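# Place a blue sponge flat on the shelf's top tier

## Task

Put one blue sponge onto the upper level of the shelf so it lies flat. The shelf must stay where it was, any sponges already on it must remain flat and separated from each other, and at the end neither gripper may be in contact with any sponge.

## Robot and tools

Robot: two arms, left_arm and right_arm, each a six-joint arm with a parallel two-finger gripper and a wrist camera. Fixed head cameras are cam_head_left and cam_head_right; the wrist cameras are cam_left_wrist and cam_right_wrist. All images are 896x504.

Frames. The scene frame has its origin at table-top height, halfway between the nominal arm bases, +z up, +x out over the table, and left_arm on the +y side (this is unrelated to left/right in images). Calibrated bases: left_arm at (+0.028, +0.365, +0.044) m, right_arm at (+0.028, -0.352, +0.027) m, both nearly unrotated with +z up. Each arm reports its end_effector_position (metres) and end_effector_quat_wxyz in its own base frame, not the scene frame. That position is the point between the finger pads, roughly 1 cm short of the tips. Fingers point along the gripper's +z and open along its y. Reported poses can be a few centimetres off, more when reaching far.

Command rows. Every motion command uses rows of 14 numbers, each in [-1, 1], always covering both arms: left_arm dx, dy, dz, rx, ry, rz, opening, then right_arm dx, dy, dz, rx, ry, rz, opening. The six pose numbers are offsets, not poses: they are measured from that arm's Hand target as it was when the action or move began, along that arm's own base axes, with rotation about the Hand target's position. Scale: 1.0 equals 0.6 m for dx/dy/dz and 180 degrees for rx/ry/rz; rx, ry, rz form a single rotation vector. Because offsets count from the current Hand target, sending the same offset twice moves the arm twice. Sending all six zeros re-requests the current Hand target. The opening is absolute, not an offset: +1 fully open (0.094 m), -1 closed. A 0 opening is a real command, so resend the present value to leave a gripper alone.

execute_actions(actions, cameras): actions is a list of actions; each action is a table of up to 15 rows, one per 1/30 s control step, and a short table repeats its final row to fill 15 steps. Every row in one action is an offset from that action's starting Hand target. An empty actions list just reports full state. cameras selects images: omitted, null or ["all"] gives all, [] gives none; an unknown name invalidates the call.

move(target, speed, blend, opening_speed, blocking, cameras): target is one 14-number row or a list of up to 15 rows, every row an offset from the same starting Hand targets. Paths are straight; all arms finish together, take at least 0.5 s and are cut at 10 s. speed is the path top speed in m/s (0.002 to 0.5, default 0.25; rotation up to twice that in rad/s), one value or one per target. blend (m) rounds corners in a list; 0 stops at each. opening_speed (0.2 or more per second on the -1..+1 scale) ramps the fingers; use a slow value when squeezing soft things like sponges. blocking=false returns after about 0.5 s while the move continues. Moves do not avoid obstacles or the other arm, and grippers lag and drift, more so at speed or near full extension. Avoid paths passing near an arm's own base. The result adds a move: line (done, off_target, moving, held, fault, plus limits such as paced or held); done means within 10 mm and 2 degrees, not that nothing is touched.

wait(seconds 0 to 10, cameras): lets time pass holding commands. stop(cameras): brakes a running move. zoom_image(camera, region [x0,y0,x1,y1] in pixels, up to 504x504): enlarges part of a camera's newest image. read_manual(section): licence texts only. finished_scene(scene): ends the scene (scene 1 here); irreversible, so do it only once the sponge is placed and released.

Controller behaviour. Each step the command is clipped to within 100 mm and 20 degrees of the measured pose; Hand target in results is that clipped target, and the next offsets start from it. Friction and weight can leave a gripper a centimetre or more short; reissue zeros or send the remaining distance. An arm blocked by an object keeps pushing until commanded elsewhere, so pull its target back past the gripper. A clearance check may hold moves that bring an arm near the other arm's links, but not gripper-to-gripper contact.

Gripping. grip_measured uses the opening scale; it follows the command up to the force limit, so it does not reveal contact. A sponge squashes, so close gently and not far below its first-touch reading. Release by commanding clearly above grip_measured. Something may briefly tug a held object.

Result lines: joint positions, velocities (omitted when within noise), joint torques (include gravity, noisy; joints 1-3 wrap at ±28 N m), Tool commands, temperatures, step readings of end_effector_position for action calls. MOTOR HOT appears at 75 °C; at 90 °C the arm folds and goes idle, at 100 °C it goes limp. Avoid long stretched holds or pushing into unreachable poses.

Avoid: dropping the sponge or releasing it while moving, fast impacts, pressing hard into the shelf or table, knocking the shelf or other sponges, arms colliding, and anything leaving the table. Finish with both grippers clear of every sponge.

Each tool is called after "Request:" by a JSON object that holds its "name" and its "arguments", one argument or row to a line.

## Session

Request:
{"name": "execute_actions", "arguments": {
  "actions": []
}}

Scene clock: 0.00 s.
left_arm: end_effector_position=(+0.4037, +0.0232, +0.1015) grip_measured=+1.000 end_effector_quat_wxyz=(+0.592, -0.061, +0.803, -0.007) | right_arm: end_effector_position=(+0.4034, -0.0341, +0.1189) grip_measured=+1.000 end_effector_quat_wxyz=(+0.612, +0.054, +0.785, -0.084)
Joint positions: left_arm=[0.048 1.581 0.38 0.898 -0.015 -0.093 0.094] | right_arm=[0 1.563 0.378 0.94 0.199 -0.019 0.094]
Joint velocities: within noise
Joint torques (N m): no reading
Motor temperatures (°C): left_arm=[26 27 28 25 24 27 28] | right_arm=[27 29 26 27 27 28 28]
Heat: left arm: 28 °C; right arm: 29 °C.
Hand target: left_arm +0.4088, +0.0243, +0.1166; +0.610, -0.060, +0.791, -0.004 | right_arm +0.4078, -0.0355, +0.1345; +0.629, +0.060, +0.770, -0.083
Tool commands: left_gripper/opening=+1.0 right_gripper/opening=+1.0

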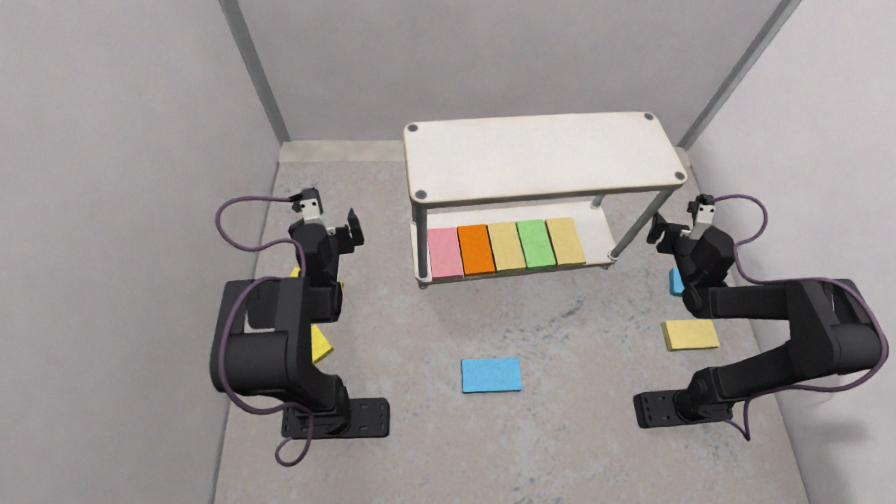

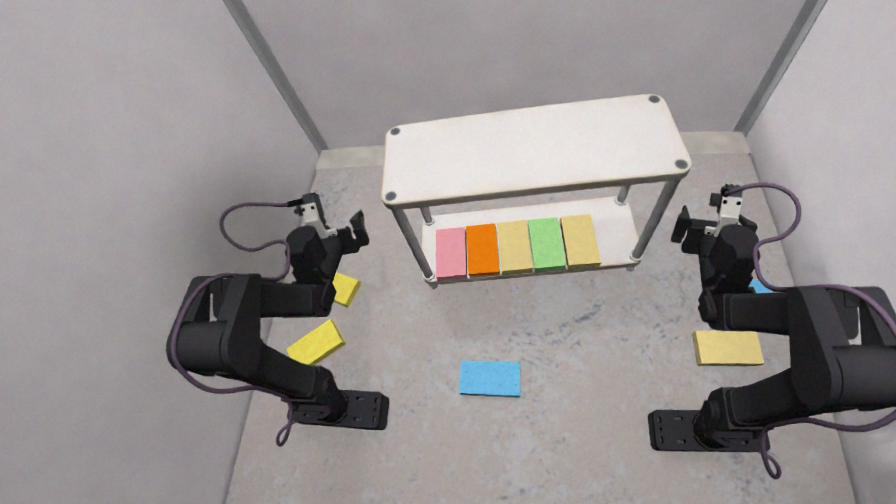

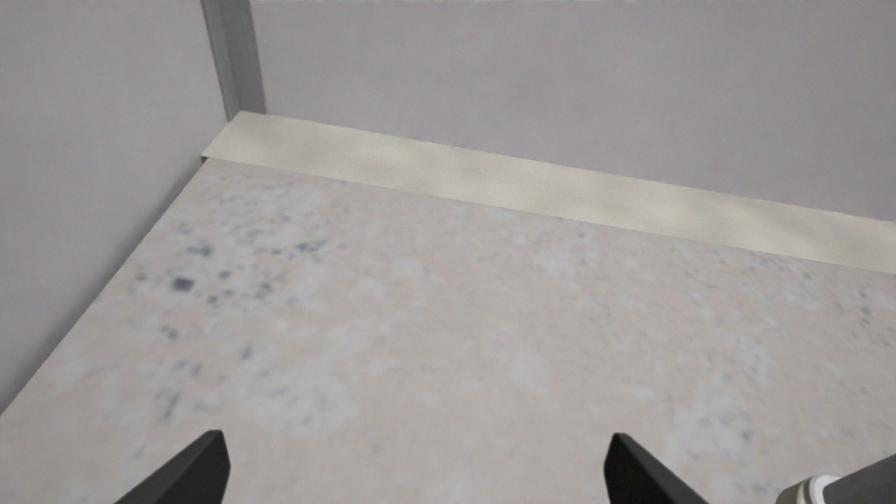

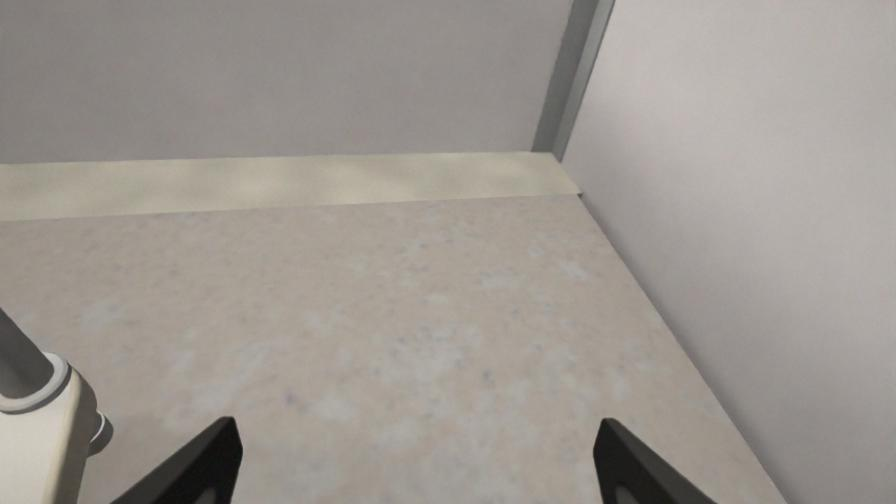

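Request:
{"name": "move", "arguments": {
  "target": [-0.515,-0.473,0.305,0.187,0.237,-0.41,1,0,0,0,0,0,0,1]
}}

Scene clock: 5.77 s.
left_arm: end_effector_position=(+0.1017, -0.2606, +0.2863) grip_measured=+1.000 end_effector_quat_wxyz=(+0.167, +0.580, +0.789, -0.115) | right_arm: end_effector_position=(+0.4034, -0.0341, +0.1189) grip_measured=+1.000 end_effector_quat_wxyz=(+0.612, +0.054, +0.785, -0.084)
Joint positions: left_arm=[-1.191 1.377 1.71 -1.495 0.017 0.073 0.094] | right_arm=[0 1.563 0.378 0.94 0.199 -0.019 0.094]
Joint torques (N m): left_arm=[-0.31 -2.52 8.2 0.71 0.1 -0.09] | right_arm=[-0.09 -5.96 5.05 2.25 -0.01 0]
Hand target: left_arm +0.0998, -0.2595, +0.2996; +0.174, +0.574, +0.790, -0.126 | right_arm +0.4078, -0.0355, +0.1345; +0.629, +0.060, +0.770, -0.083
Off the commanded pose: left_arm 0.013 m, 2 deg | right_arm 0.016 m, 3 deg.
move: off_target (left_arm, right_arm)

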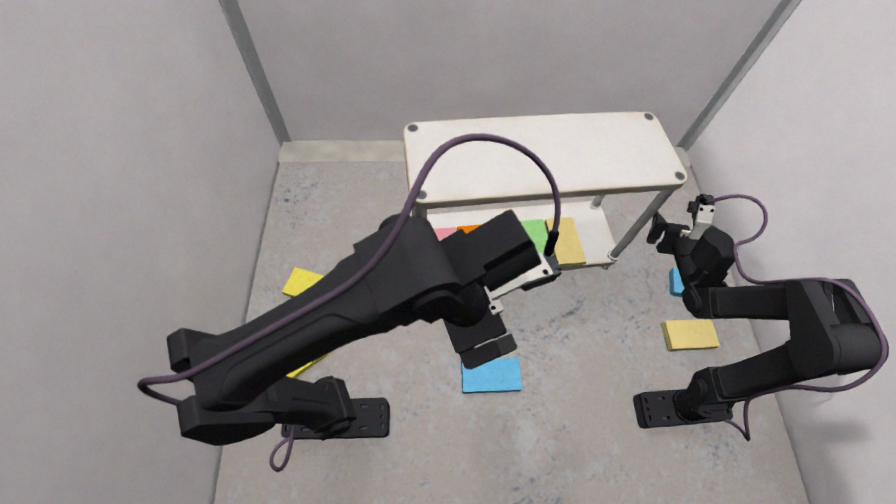

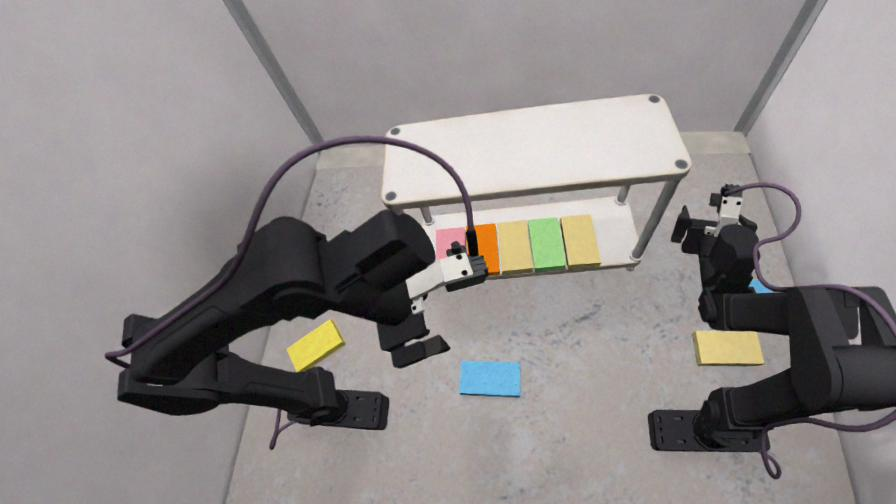

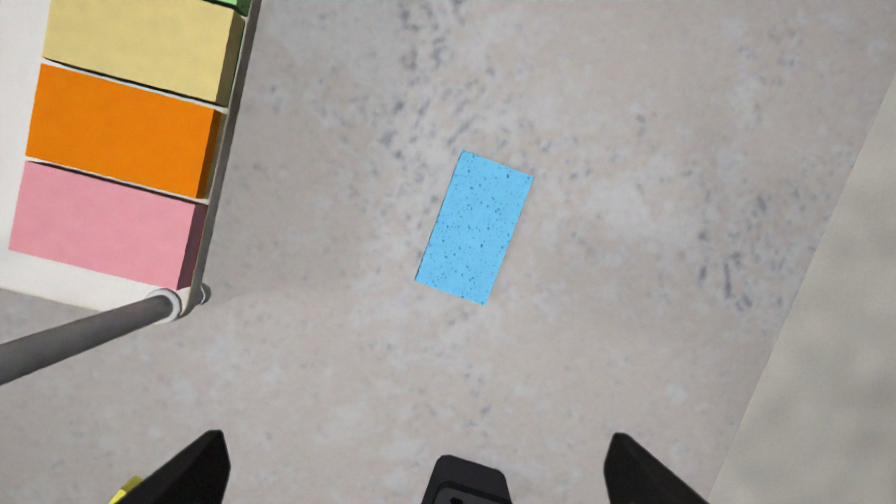

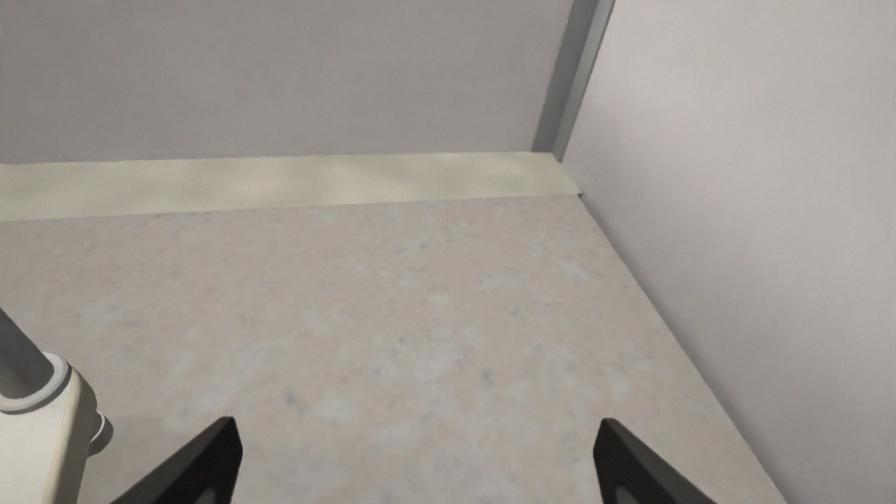

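Request:
{"name": "move", "arguments": {
  "target": [-0.008,-0.094,-0.34,0,0,-0.113,1,0,0,0,0,0,0,1],
  "speed": 0.2
}}

Scene clock: 9.07 s.
left_arm: end_effector_position=(+0.0958, -0.3088, +0.0946) grip_measured=+1.000 end_effector_quat_wxyz=(+0.137, +0.702, +0.685, -0.139) | right_arm: end_effector_position=(+0.4034, -0.0341, +0.1189) grip_measured=+1.000 end_effector_quat_wxyz=(+0.612, +0.054, +0.785, -0.084)
Joint positions: left_arm=[-1.191 1.451 0.987 -0.742 0.149 0.377 0.094] | right_arm=[0 1.563 0.378 0.94 0.199 -0.019 0.094]
Joint torques (N m): left_arm=[-0.25 -4.04 4.27 1.26 0.29 0.05] | right_arm=[-0.09 -5.96 5.05 2.25 -0.01 0]
Hand target: left_arm +0.0950, -0.3159, +0.0956; +0.149, +0.705, +0.676, -0.155 | right_arm +0.4078, -0.0355, +0.1345; +0.629, +0.060, +0.770, -0.083
Off the commanded pose: left_arm 0.007 m, 3 deg | right_arm 0.016 m, 3 deg.
move: off_target (left_arm, right_arm)

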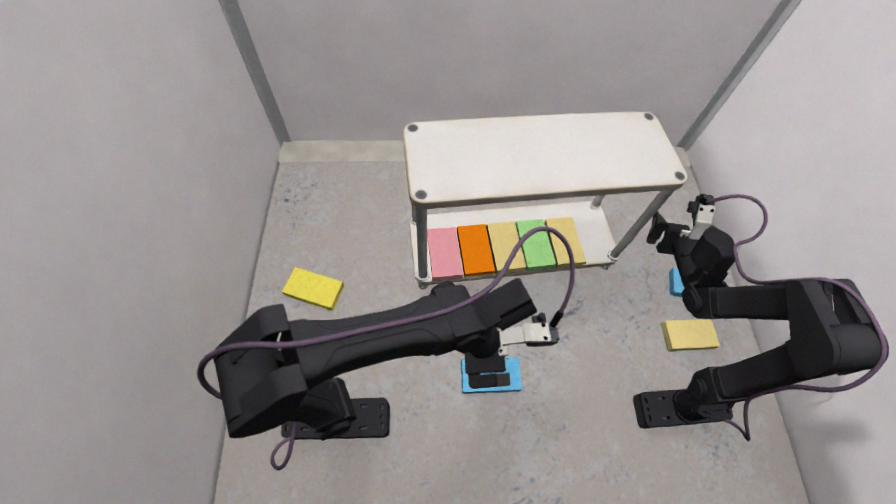

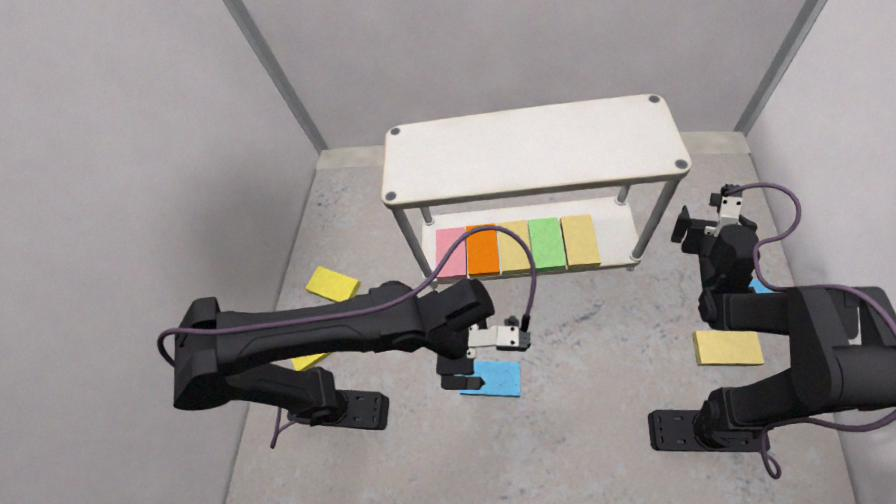

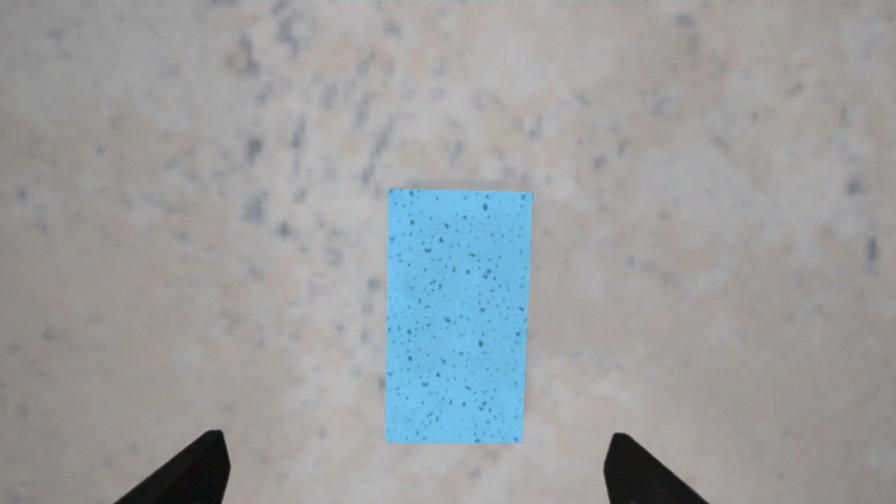

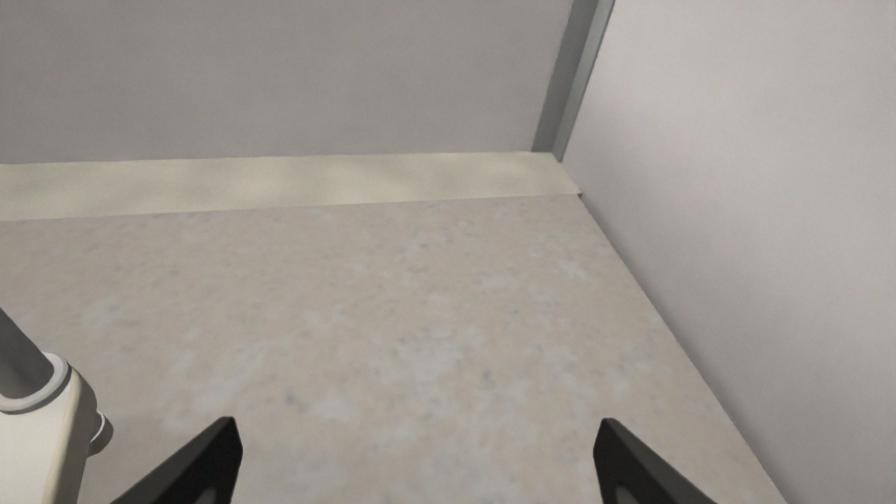

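Request:
{"name": "move", "arguments": {
  "target": [-0.017,-0.017,-0.187,0,0,0,1,0,0,0,0,0,0,1],
  "speed": 0.12,
  "cameras": ["cam_left_wrist","cam_head_right"]
}}

Scene clock: 11.33 s.
left_arm: end_effector_position=(+0.0881, -0.3197, -0.0168) grip_measured=+1.000 end_effector_quat_wxyz=(+0.138, +0.705, +0.680, -0.145) | right_arm: end_effector_position=(+0.4034, -0.0341, +0.1189) grip_measured=+1.000 end_effector_quat_wxyz=(+0.612, +0.054, +0.785, -0.084)
Joint positions: left_arm=[-1.225 1.693 0.723 -0.225 0.149 0.354 0.094] | right_arm=[0 1.563 0.378 0.94 0.199 -0.019 0.094]
Joint torques (N m): left_arm=[-0.43 -4.6 3.3 1.28 0.09 -0.1] | right_arm=[-0.09 -5.96 5.05 2.25 -0.01 0]
Hand target: left_arm +0.0848, -0.3261, -0.0166; +0.149, +0.705, +0.676, -0.155 | right_arm +0.4078, -0.0355, +0.1345; +0.629, +0.060, +0.770, -0.083
Off the commanded pose: left_arm 0.007 m, 2 deg | right_arm 0.016 m, 3 deg.
move: off_target (right_arm)
Images, in order: cam_head_right, cam_left_wrist.

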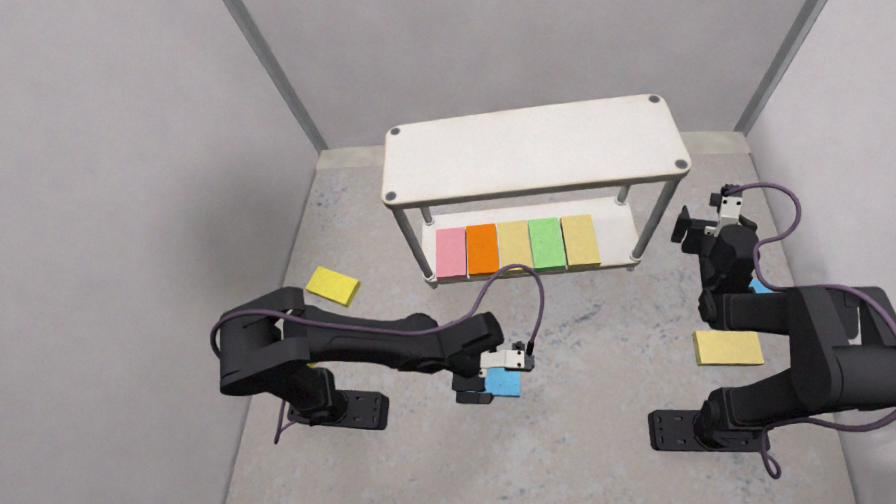

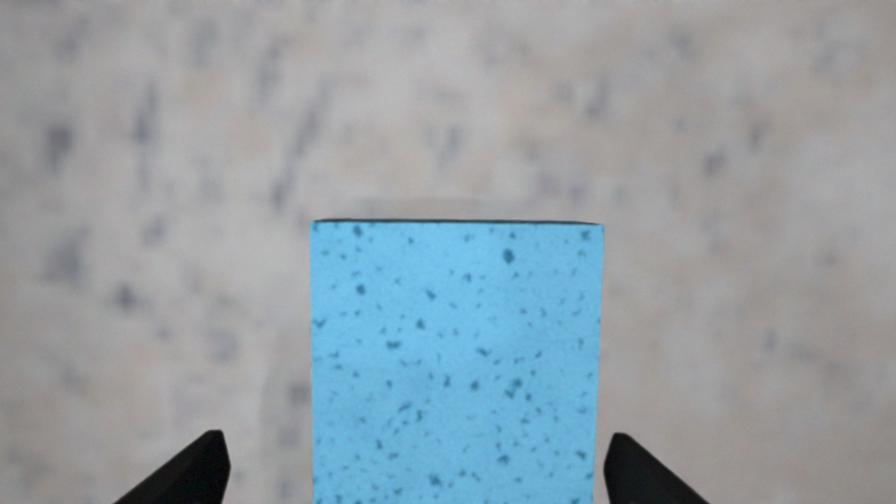

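Request:
{"name": "move", "arguments": {
  "target": [-0.014,0,-0.019,0,0,0,1,0,0,0,0,0,0,1],
  "speed": 0.06,
  "cameras": ["cam_left_wrist"]
}}

Scene clock: 12.97 s.
left_arm: end_effector_position=(+0.0786, -0.3205, -0.0276) grip_measured=+1.000 end_effector_quat_wxyz=(+0.138, +0.705, +0.679, -0.148) | right_arm: end_effector_position=(+0.4034, -0.0341, +0.1189) grip_measured=+1.000 end_effector_quat_wxyz=(+0.612, +0.054, +0.785, -0.084)
Joint positions: left_arm=[-1.255 1.719 0.693 -0.162 0.145 0.325 0.094] | right_arm=[0 1.563 0.378 0.94 0.199 -0.019 0.094]
Joint torques (N m): left_arm=[-0.44 -4.52 3.06 1.28 -0.02 -0.09] | right_arm=[-0.09 -5.96 5.04 2.25 -0.01 0]
Hand target: left_arm +0.0764, -0.3261, -0.0280; +0.149, +0.705, +0.676, -0.155 | right_arm +0.4078, -0.0355, +0.1345; +0.629, +0.060, +0.770, -0.083
Off the commanded pose: left_arm 0.006 m, 2 deg | right_arm 0.016 m, 3 deg.
move: off_target (right_arm)
Images, in order: cam_left_wrist.

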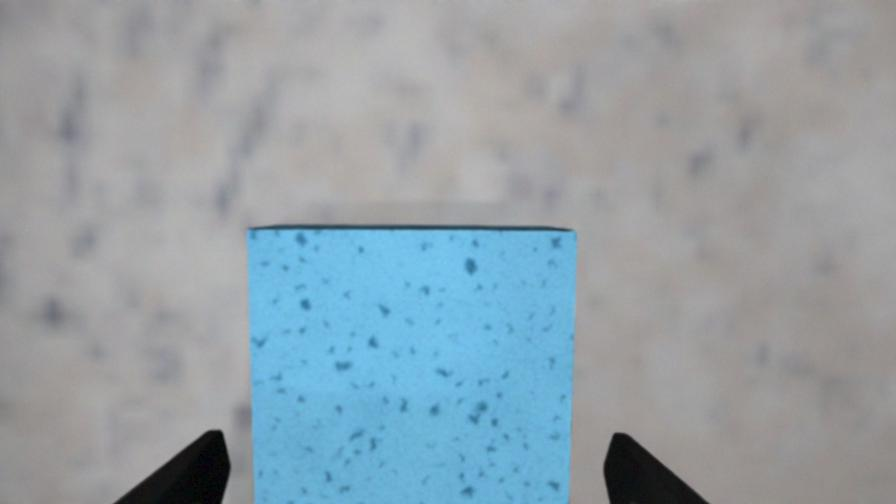

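Request:
{"name": "move", "arguments": {
  "target": [0,0,0,0,0,0,0.12,0,0,0,0,0,0,1],
  "opening_speed": 0.6,
  "cameras": ["cam_left_wrist"]
}}

Request:
{"name": "move", "arguments": {
  "target": [0,0,0.12,0,0,0,0.12,0,0,0,0,0,0,1],
  "speed": 0.15
}}

Scene clock: 15.17 s.
Motor temperatures (°C): left_arm=[26 27 29 26 24 27 28] | right_arm=[27 31 27 32 27 28 28]
Off the commanded pose: left_arm 0.006 m, 2 deg | right_arm 0.016 m, 3 deg.
move: off_target (right_arm)
Images, in order: cam_left_wrist.

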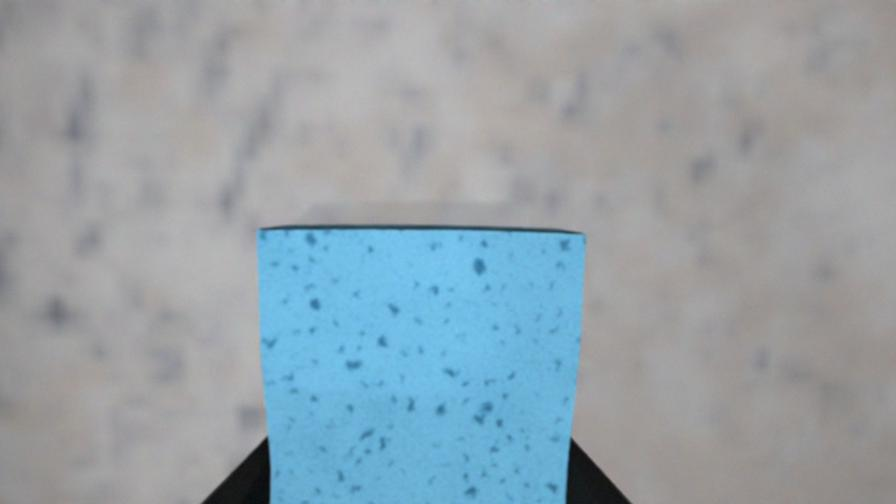

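Scene clock: 16.70 s.
left_arm: end_effector_position=(+0.0765, -0.3142, +0.0245) grip_measured=+0.341 end_effector_quat_wxyz=(+0.130, +0.703, +0.684, -0.146) | right_arm: end_effector_position=(+0.4034, -0.0341, +0.1189) grip_measured=+1.000 end_effector_quat_wxyz=(+0.612, +0.054, +0.785, -0.084)
Joint positions: left_arm=[-1.255 1.558 0.786 -0.432 0.145 0.315 0.063] | right_arm=[0 1.563 0.378 0.94 0.199 -0.019 0.094]
Joint torques (N m): left_arm=[-0.47 -6.15 7.97 0.65 0.01 -0.07] | right_arm=[-0.1 -5.94 5.05 2.25 -0.01 0]
Hand target: left_arm +0.0764, -0.3261, +0.0440; +0.149, +0.705, +0.676, -0.155 | right_arm +0.4078, -0.0355, +0.1345; +0.629, +0.060, +0.770, -0.083
Off the commanded pose: left_arm 0.023 m, 3 deg | right_arm 0.016 m, 3 deg.
move: off_target (left_arm, right_arm)

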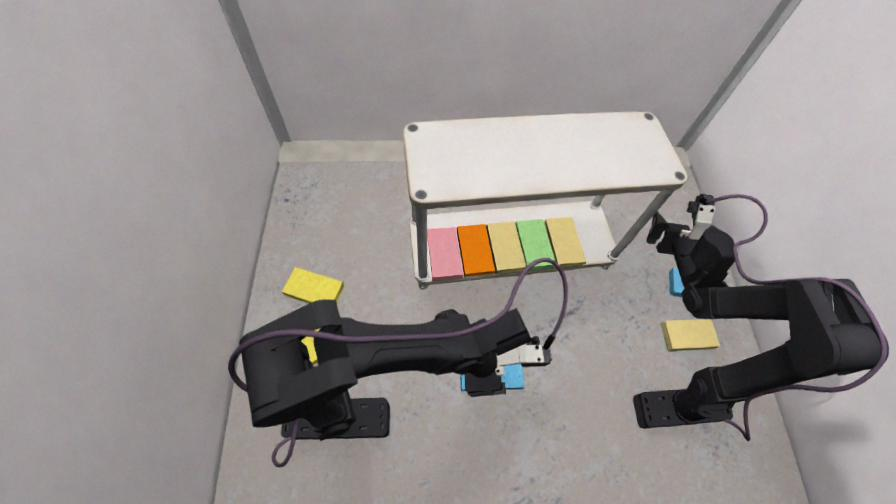

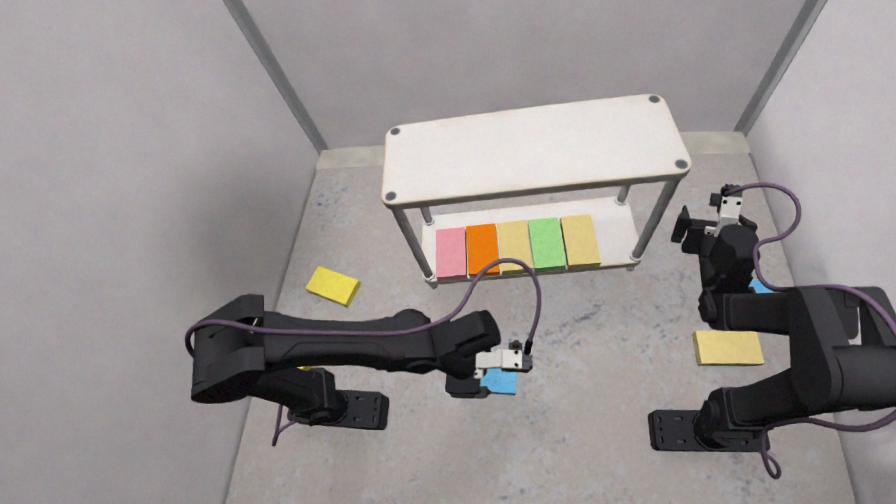

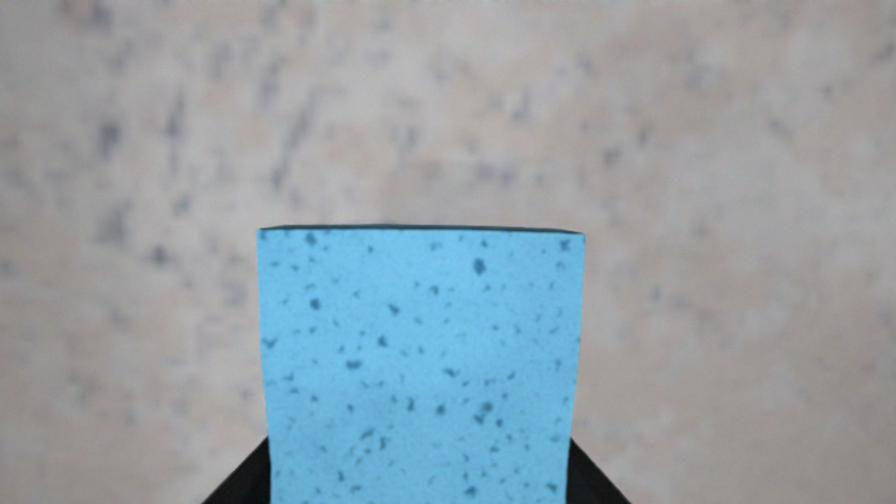

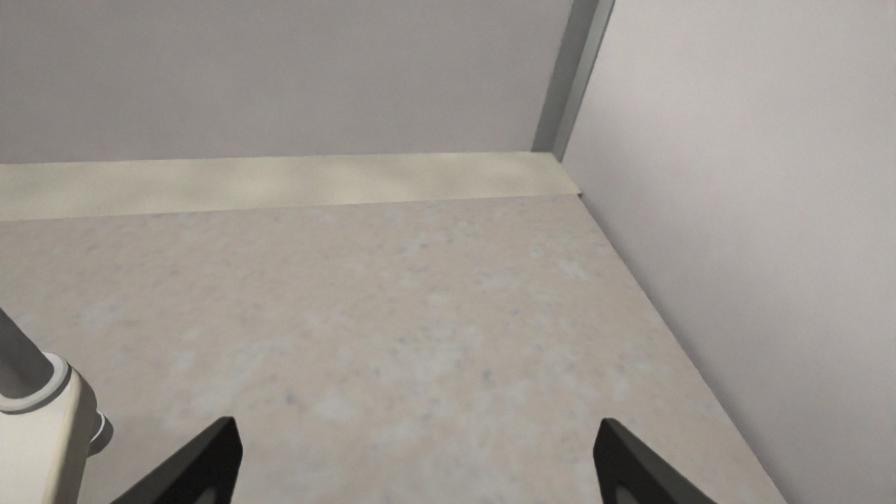

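Request:
{"name": "move", "arguments": {
  "target": [
    [0.04,0.08,0.5,0,0,0.08,0.12,0,0,0,0,0,0,1],
    [0.306,0.177,0.69,0,0,0.25,0.12,0,0,0,0,0,0,1]
  ],
  "speed": 0.18,
  "blend": 0.05
}}

Scene clock: 21.23 s.
left_arm: end_effector_position=(+0.2657, -0.2235, +0.4510) grip_measured=+0.341 end_effector_quat_wxyz=(+0.406, +0.362, +0.826, -0.149) | right_arm: end_effector_position=(+0.4034, -0.0341, +0.1189) grip_measured=+1.000 end_effector_quat_wxyz=(+0.612, +0.054, +0.785, -0.084)
Joint positions: left_arm=[-0.66 1.645 2.506 -1.539 0.082 0.127 0.063] | right_arm=[0 1.563 0.378 0.94 0.199 -0.019 0.094]
Joint torques (N m): left_arm=[0.34 -3.1 5.91 1.29 -0.01 -0.1] | right_arm=[-0.09 -5.96 5.05 2.25 -0.01 0]
Hand target: left_arm +0.2600, -0.2199, +0.4580; +0.260, +0.387, +0.879, -0.106 | right_arm +0.4078, -0.0355, +0.1345; +0.629, +0.060, +0.770, -0.083
Off the commanded pose: left_arm 0.010 m, 26 deg; orientation clipped | right_arm 0.016 m, 3 deg.
joint sent to its limit (left arm) — joint 4 (wrist pitch), lower limit. The joint targets are off in position and orientation.
move: off_target (left_arm, right_arm); limits=paced

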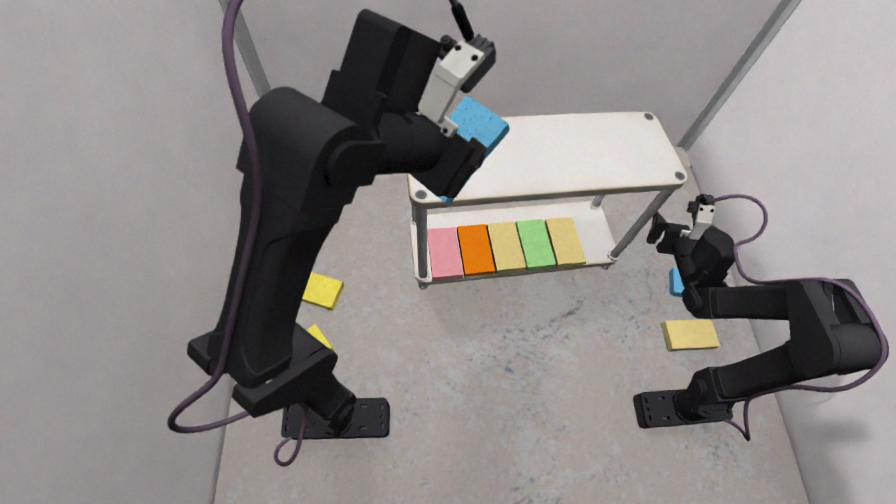

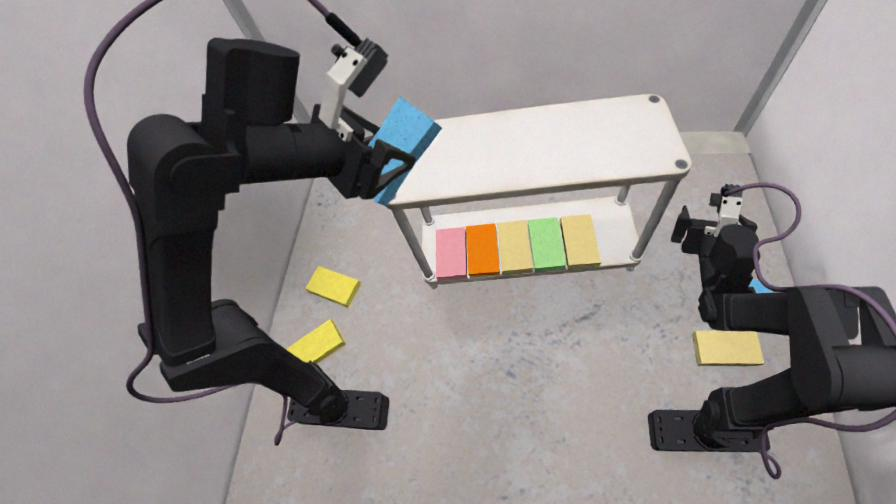

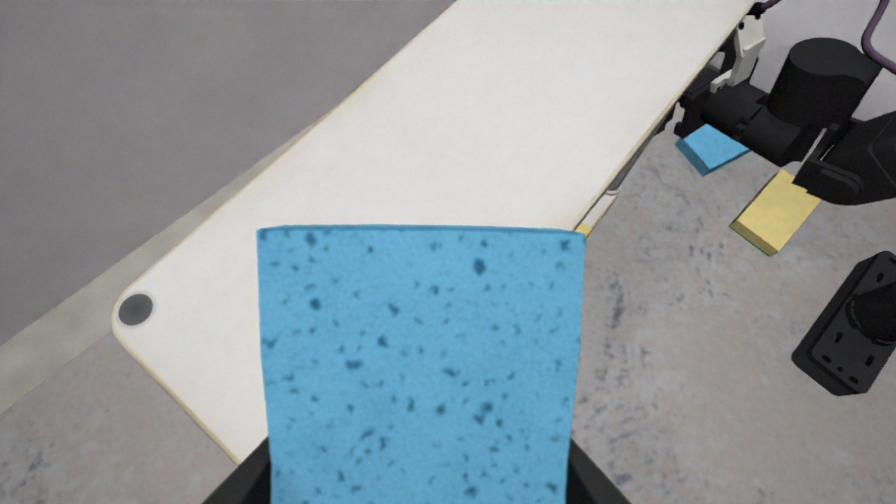

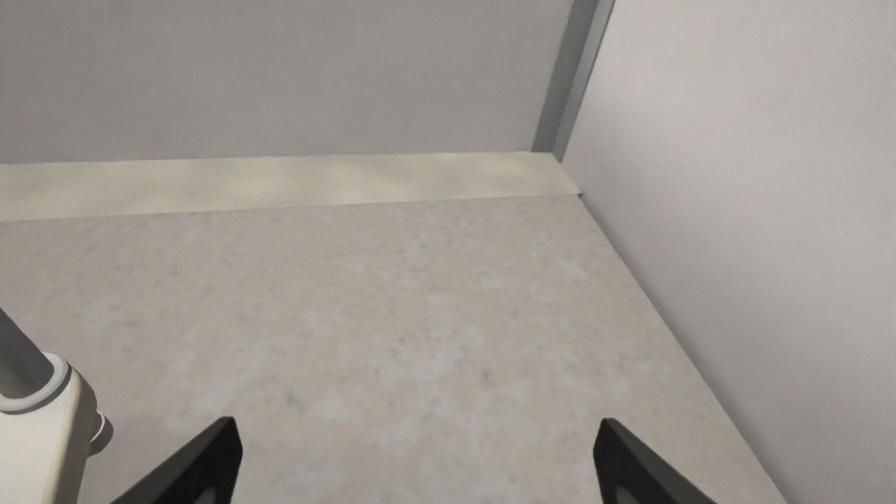

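Request:
{"name": "move", "arguments": {
  "target": [
    [-0.267,-0.1,-0.4,0.04,0.02,-0.25,0.12,0,0,0,0,0,0,1],
    [-0.306,-0.177,-0.8,0.04,0.02,-0.25,0.12,0,0,0,0,0,0,1]
  ],
  "speed": [0.2,0.12],
  "blend": 0.04
}}

Scene clock: 28.90 s.
left_arm: end_effector_position=(+0.0787, -0.3200, -0.0218) grip_measured=+0.341 end_effector_quat_wxyz=(+0.135, +0.706, +0.680, -0.148) | right_arm: end_effector_position=(+0.4034, -0.0341, +0.1189) grip_measured=+1.000 end_effector_quat_wxyz=(+0.612, +0.054, +0.785, -0.084)
Joint positions: left_arm=[-1.254 1.701 0.705 -0.197 0.146 0.326 0.063] | right_arm=[0 1.563 0.378 0.94 0.199 -0.019 0.094]
Joint torques (N m): left_arm=[-0.53 -4.44 3.18 1.3 -0.01 -0.09] | right_arm=[-0.09 -5.96 5.05 2.25 -0.01 0]
Heat: left arm: 30 °C; right arm: 34 °C.
Hand target: left_arm +0.0764, -0.3261, -0.0220; +0.148, +0.705, +0.676, -0.155 | right_arm +0.4078, -0.0355, +0.1345; +0.629, +0.060, +0.770, -0.083
Off the commanded pose: left_arm 0.007 m, 2 deg | right_arm 0.016 m, 3 deg.
move: off_target (right_arm)

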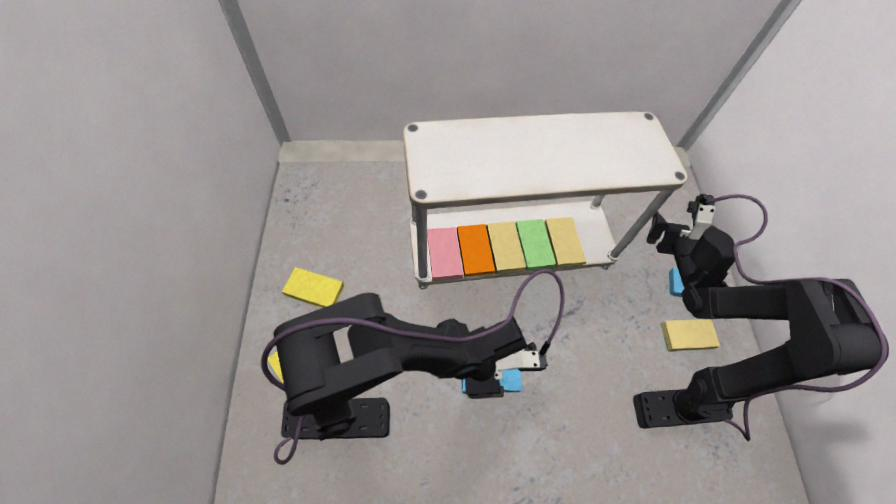

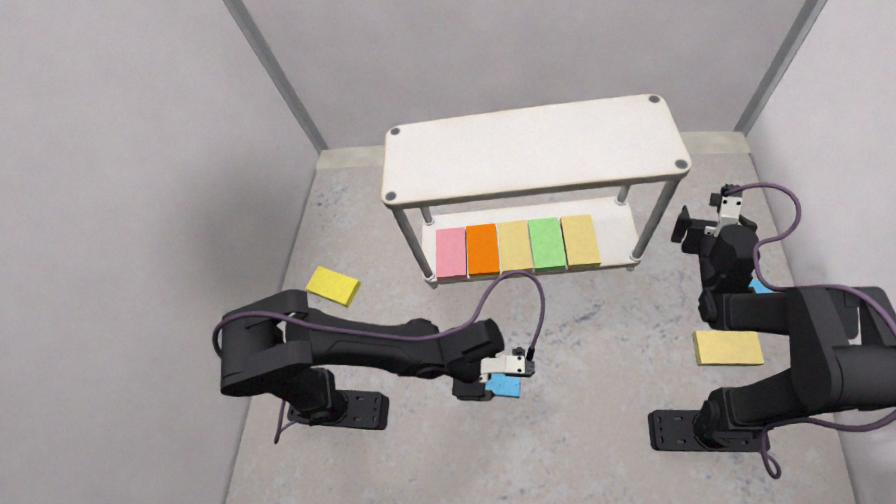

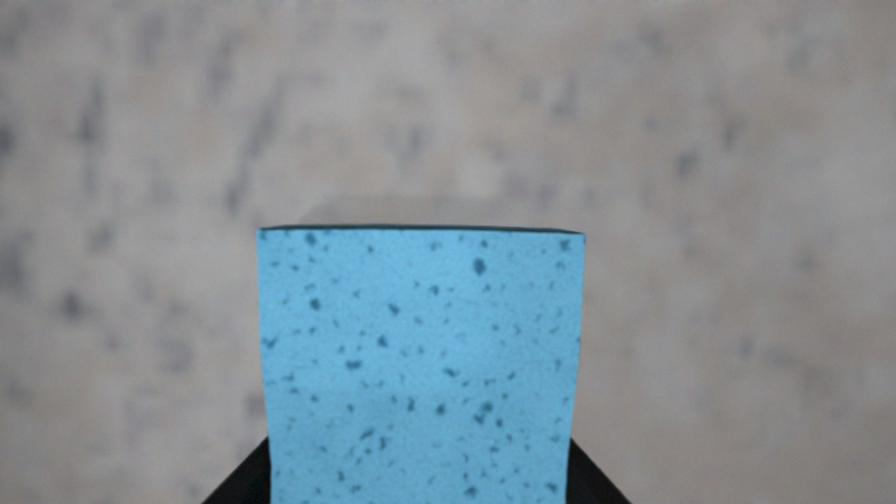

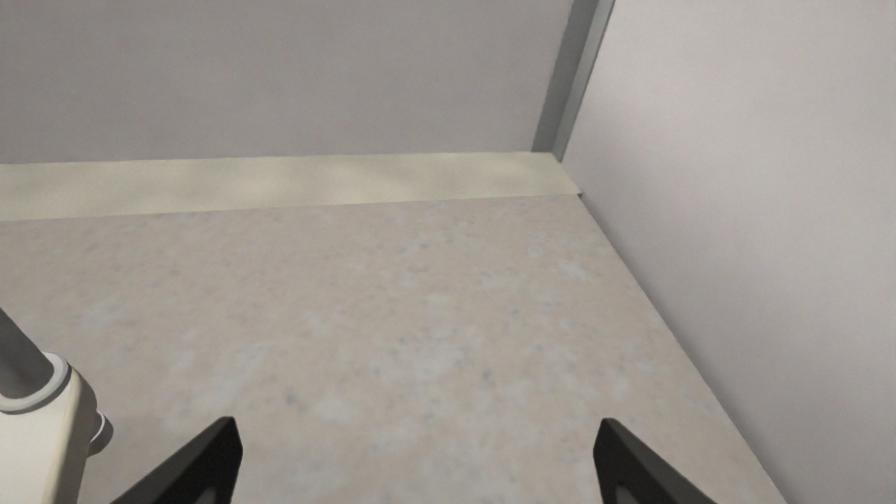

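Request:
{"name": "move", "arguments": {
  "target": [
    [0,0,-0.010,0,0,0,0.12,0,0,0,0,0,0,1],
    [0,0,-0.010,0,0,0,1,0,0,0,0,0,0,1],
    [0,0.025,0.16,-0.15,0,0,1,0,0,0,0,0,0,1]
  ],
  "speed": 0.12,
  "opening_speed": 1.5
}}

Scene clock: 35.93 s.
left_arm: end_effector_position=(+0.0743, -0.3057, +0.0612) grip_measured=+0.998 end_effector_quat_wxyz=(+0.283, +0.660, +0.634, -0.288) | right_arm: end_effector_position=(+0.4034, -0.0341, +0.1189) grip_measured=+1.000 end_effector_quat_wxyz=(+0.612, +0.054, +0.785, -0.084)
Joint positions: left_arm=[-1.154 1.216 0.412 0.013 0.324 0.323 0.094] | right_arm=[0 1.563 0.378 0.94 0.199 -0.019 0.094]
Joint torques (N m): left_arm=[0.54 -3.69 3.96 1.9 0.35 -0.08] | right_arm=[-0.1 -5.96 5.05 2.25 -0.01 0]
Hand target: left_arm +0.0764, -0.3111, +0.0740; +0.308, +0.651, +0.621, -0.309 | right_arm +0.4078, -0.0355, +0.1345; +0.629, +0.060, +0.770, -0.083
Off the commanded pose: left_arm 0.014 m, 4 deg | right_arm 0.016 m, 3 deg.
move: off_target (left_arm, right_arm)

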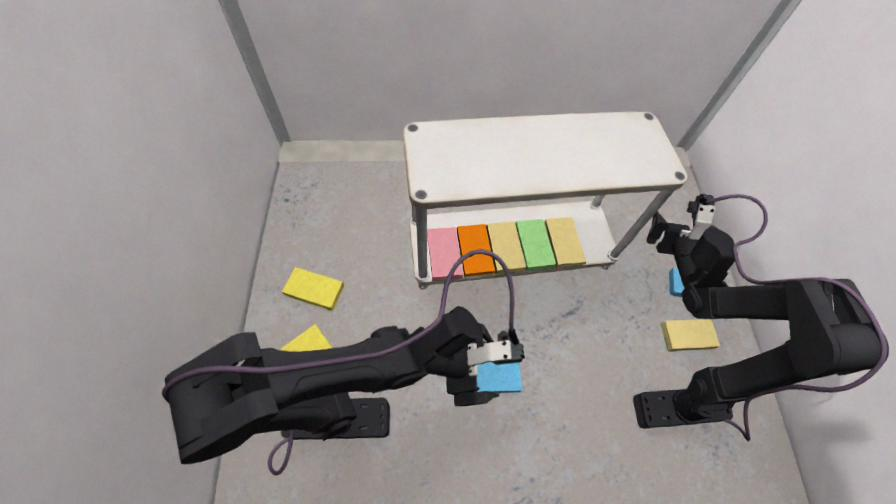

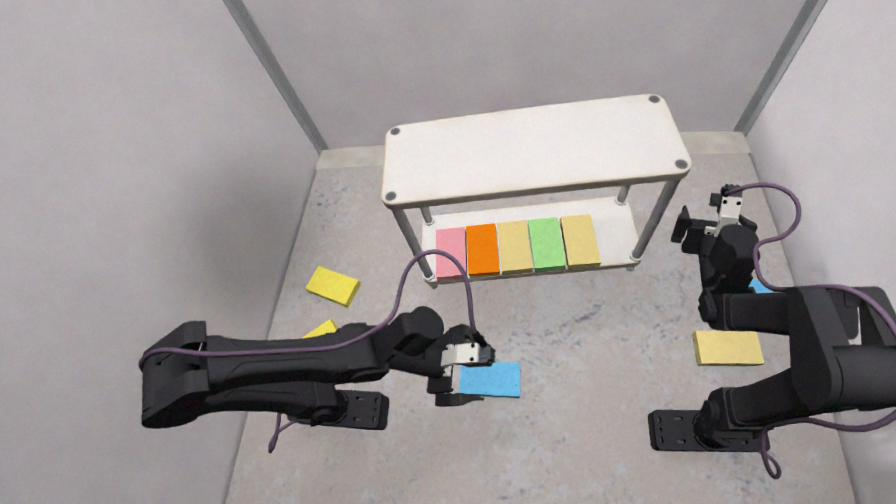

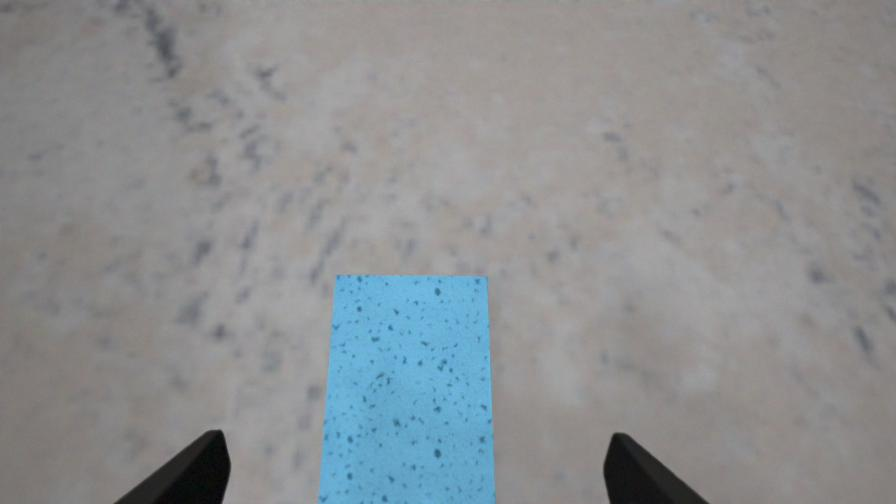

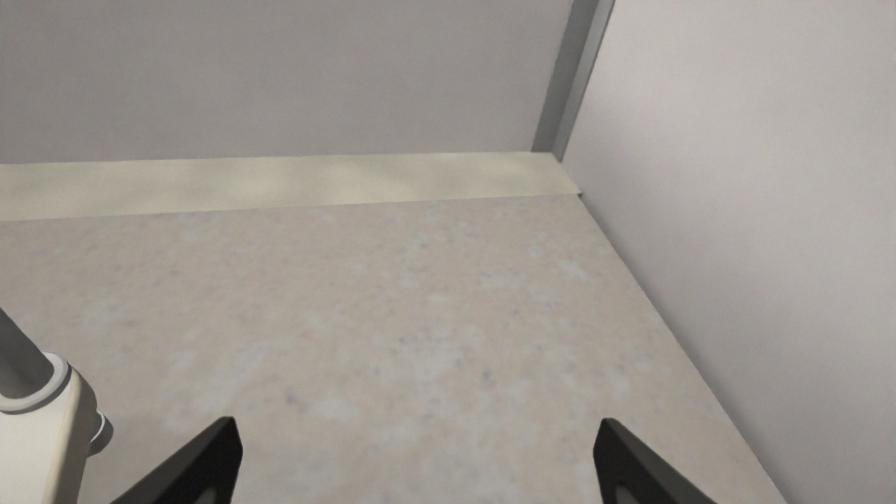

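Request:
{"name": "move", "arguments": {
  "target": [0.003,0,-0.15,0,0,0,1,0,0,0,0,0,0,1],
  "speed": 0.1,
  "cameras": ["cam_left_wrist","cam_head_left"]
}}

Scene clock: 38.17 s.
left_arm: end_effector_position=(+0.0767, -0.3066, -0.0237) grip_measured=+0.998 end_effector_quat_wxyz=(+0.293, +0.658, +0.629, -0.291) | right_arm: end_effector_position=(+0.4034, -0.0341, +0.1189) grip_measured=+1.000 end_effector_quat_wxyz=(+0.612, +0.054, +0.785, -0.084)
Joint positions: left_arm=[-1.145 1.704 0.234 0.7 0.33 0.331 0.094] | right_arm=[0 1.563 0.378 0.94 0.199 -0.019 0.094]
Joint torques (N m): left_arm=[0.5 -3.06 1.84 1.94 0.34 -0.06] | right_arm=[-0.1 -5.94 5.04 2.25 -0.01 0]
Hand target: left_arm +0.0782, -0.3111, -0.0160; +0.308, +0.651, +0.621, -0.309 | right_arm +0.4078, -0.0355, +0.1345; +0.629, +0.060, +0.770, -0.083
Off the commanded pose: left_arm 0.009 m, 3 deg | right_arm 0.016 m, 3 deg.
move: off_target (left_arm, right_arm)
Images, in order: cam_head_left, cam_left_wrist.

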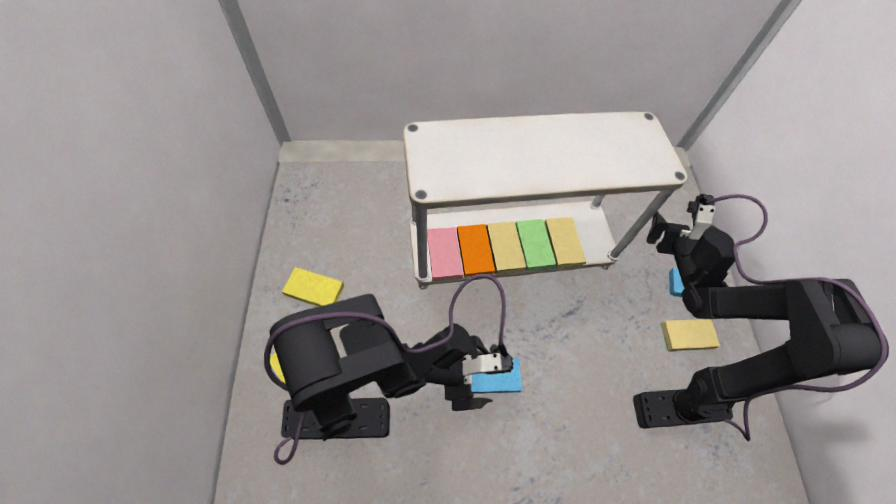

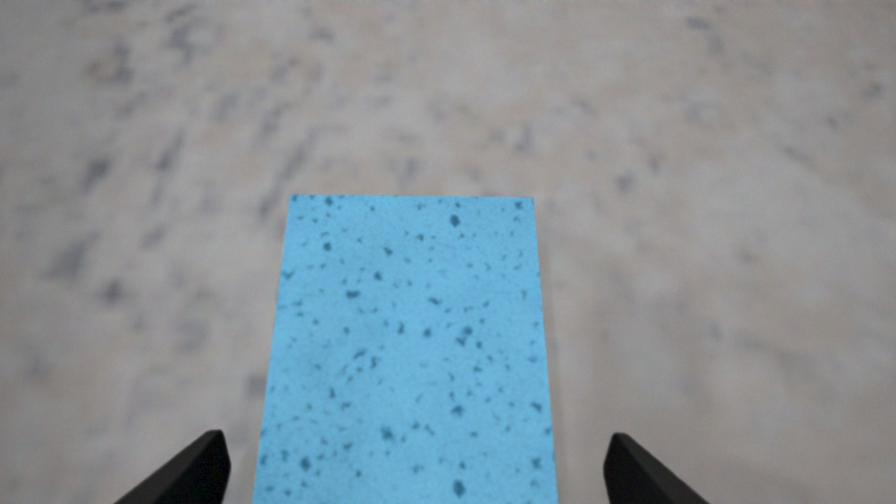

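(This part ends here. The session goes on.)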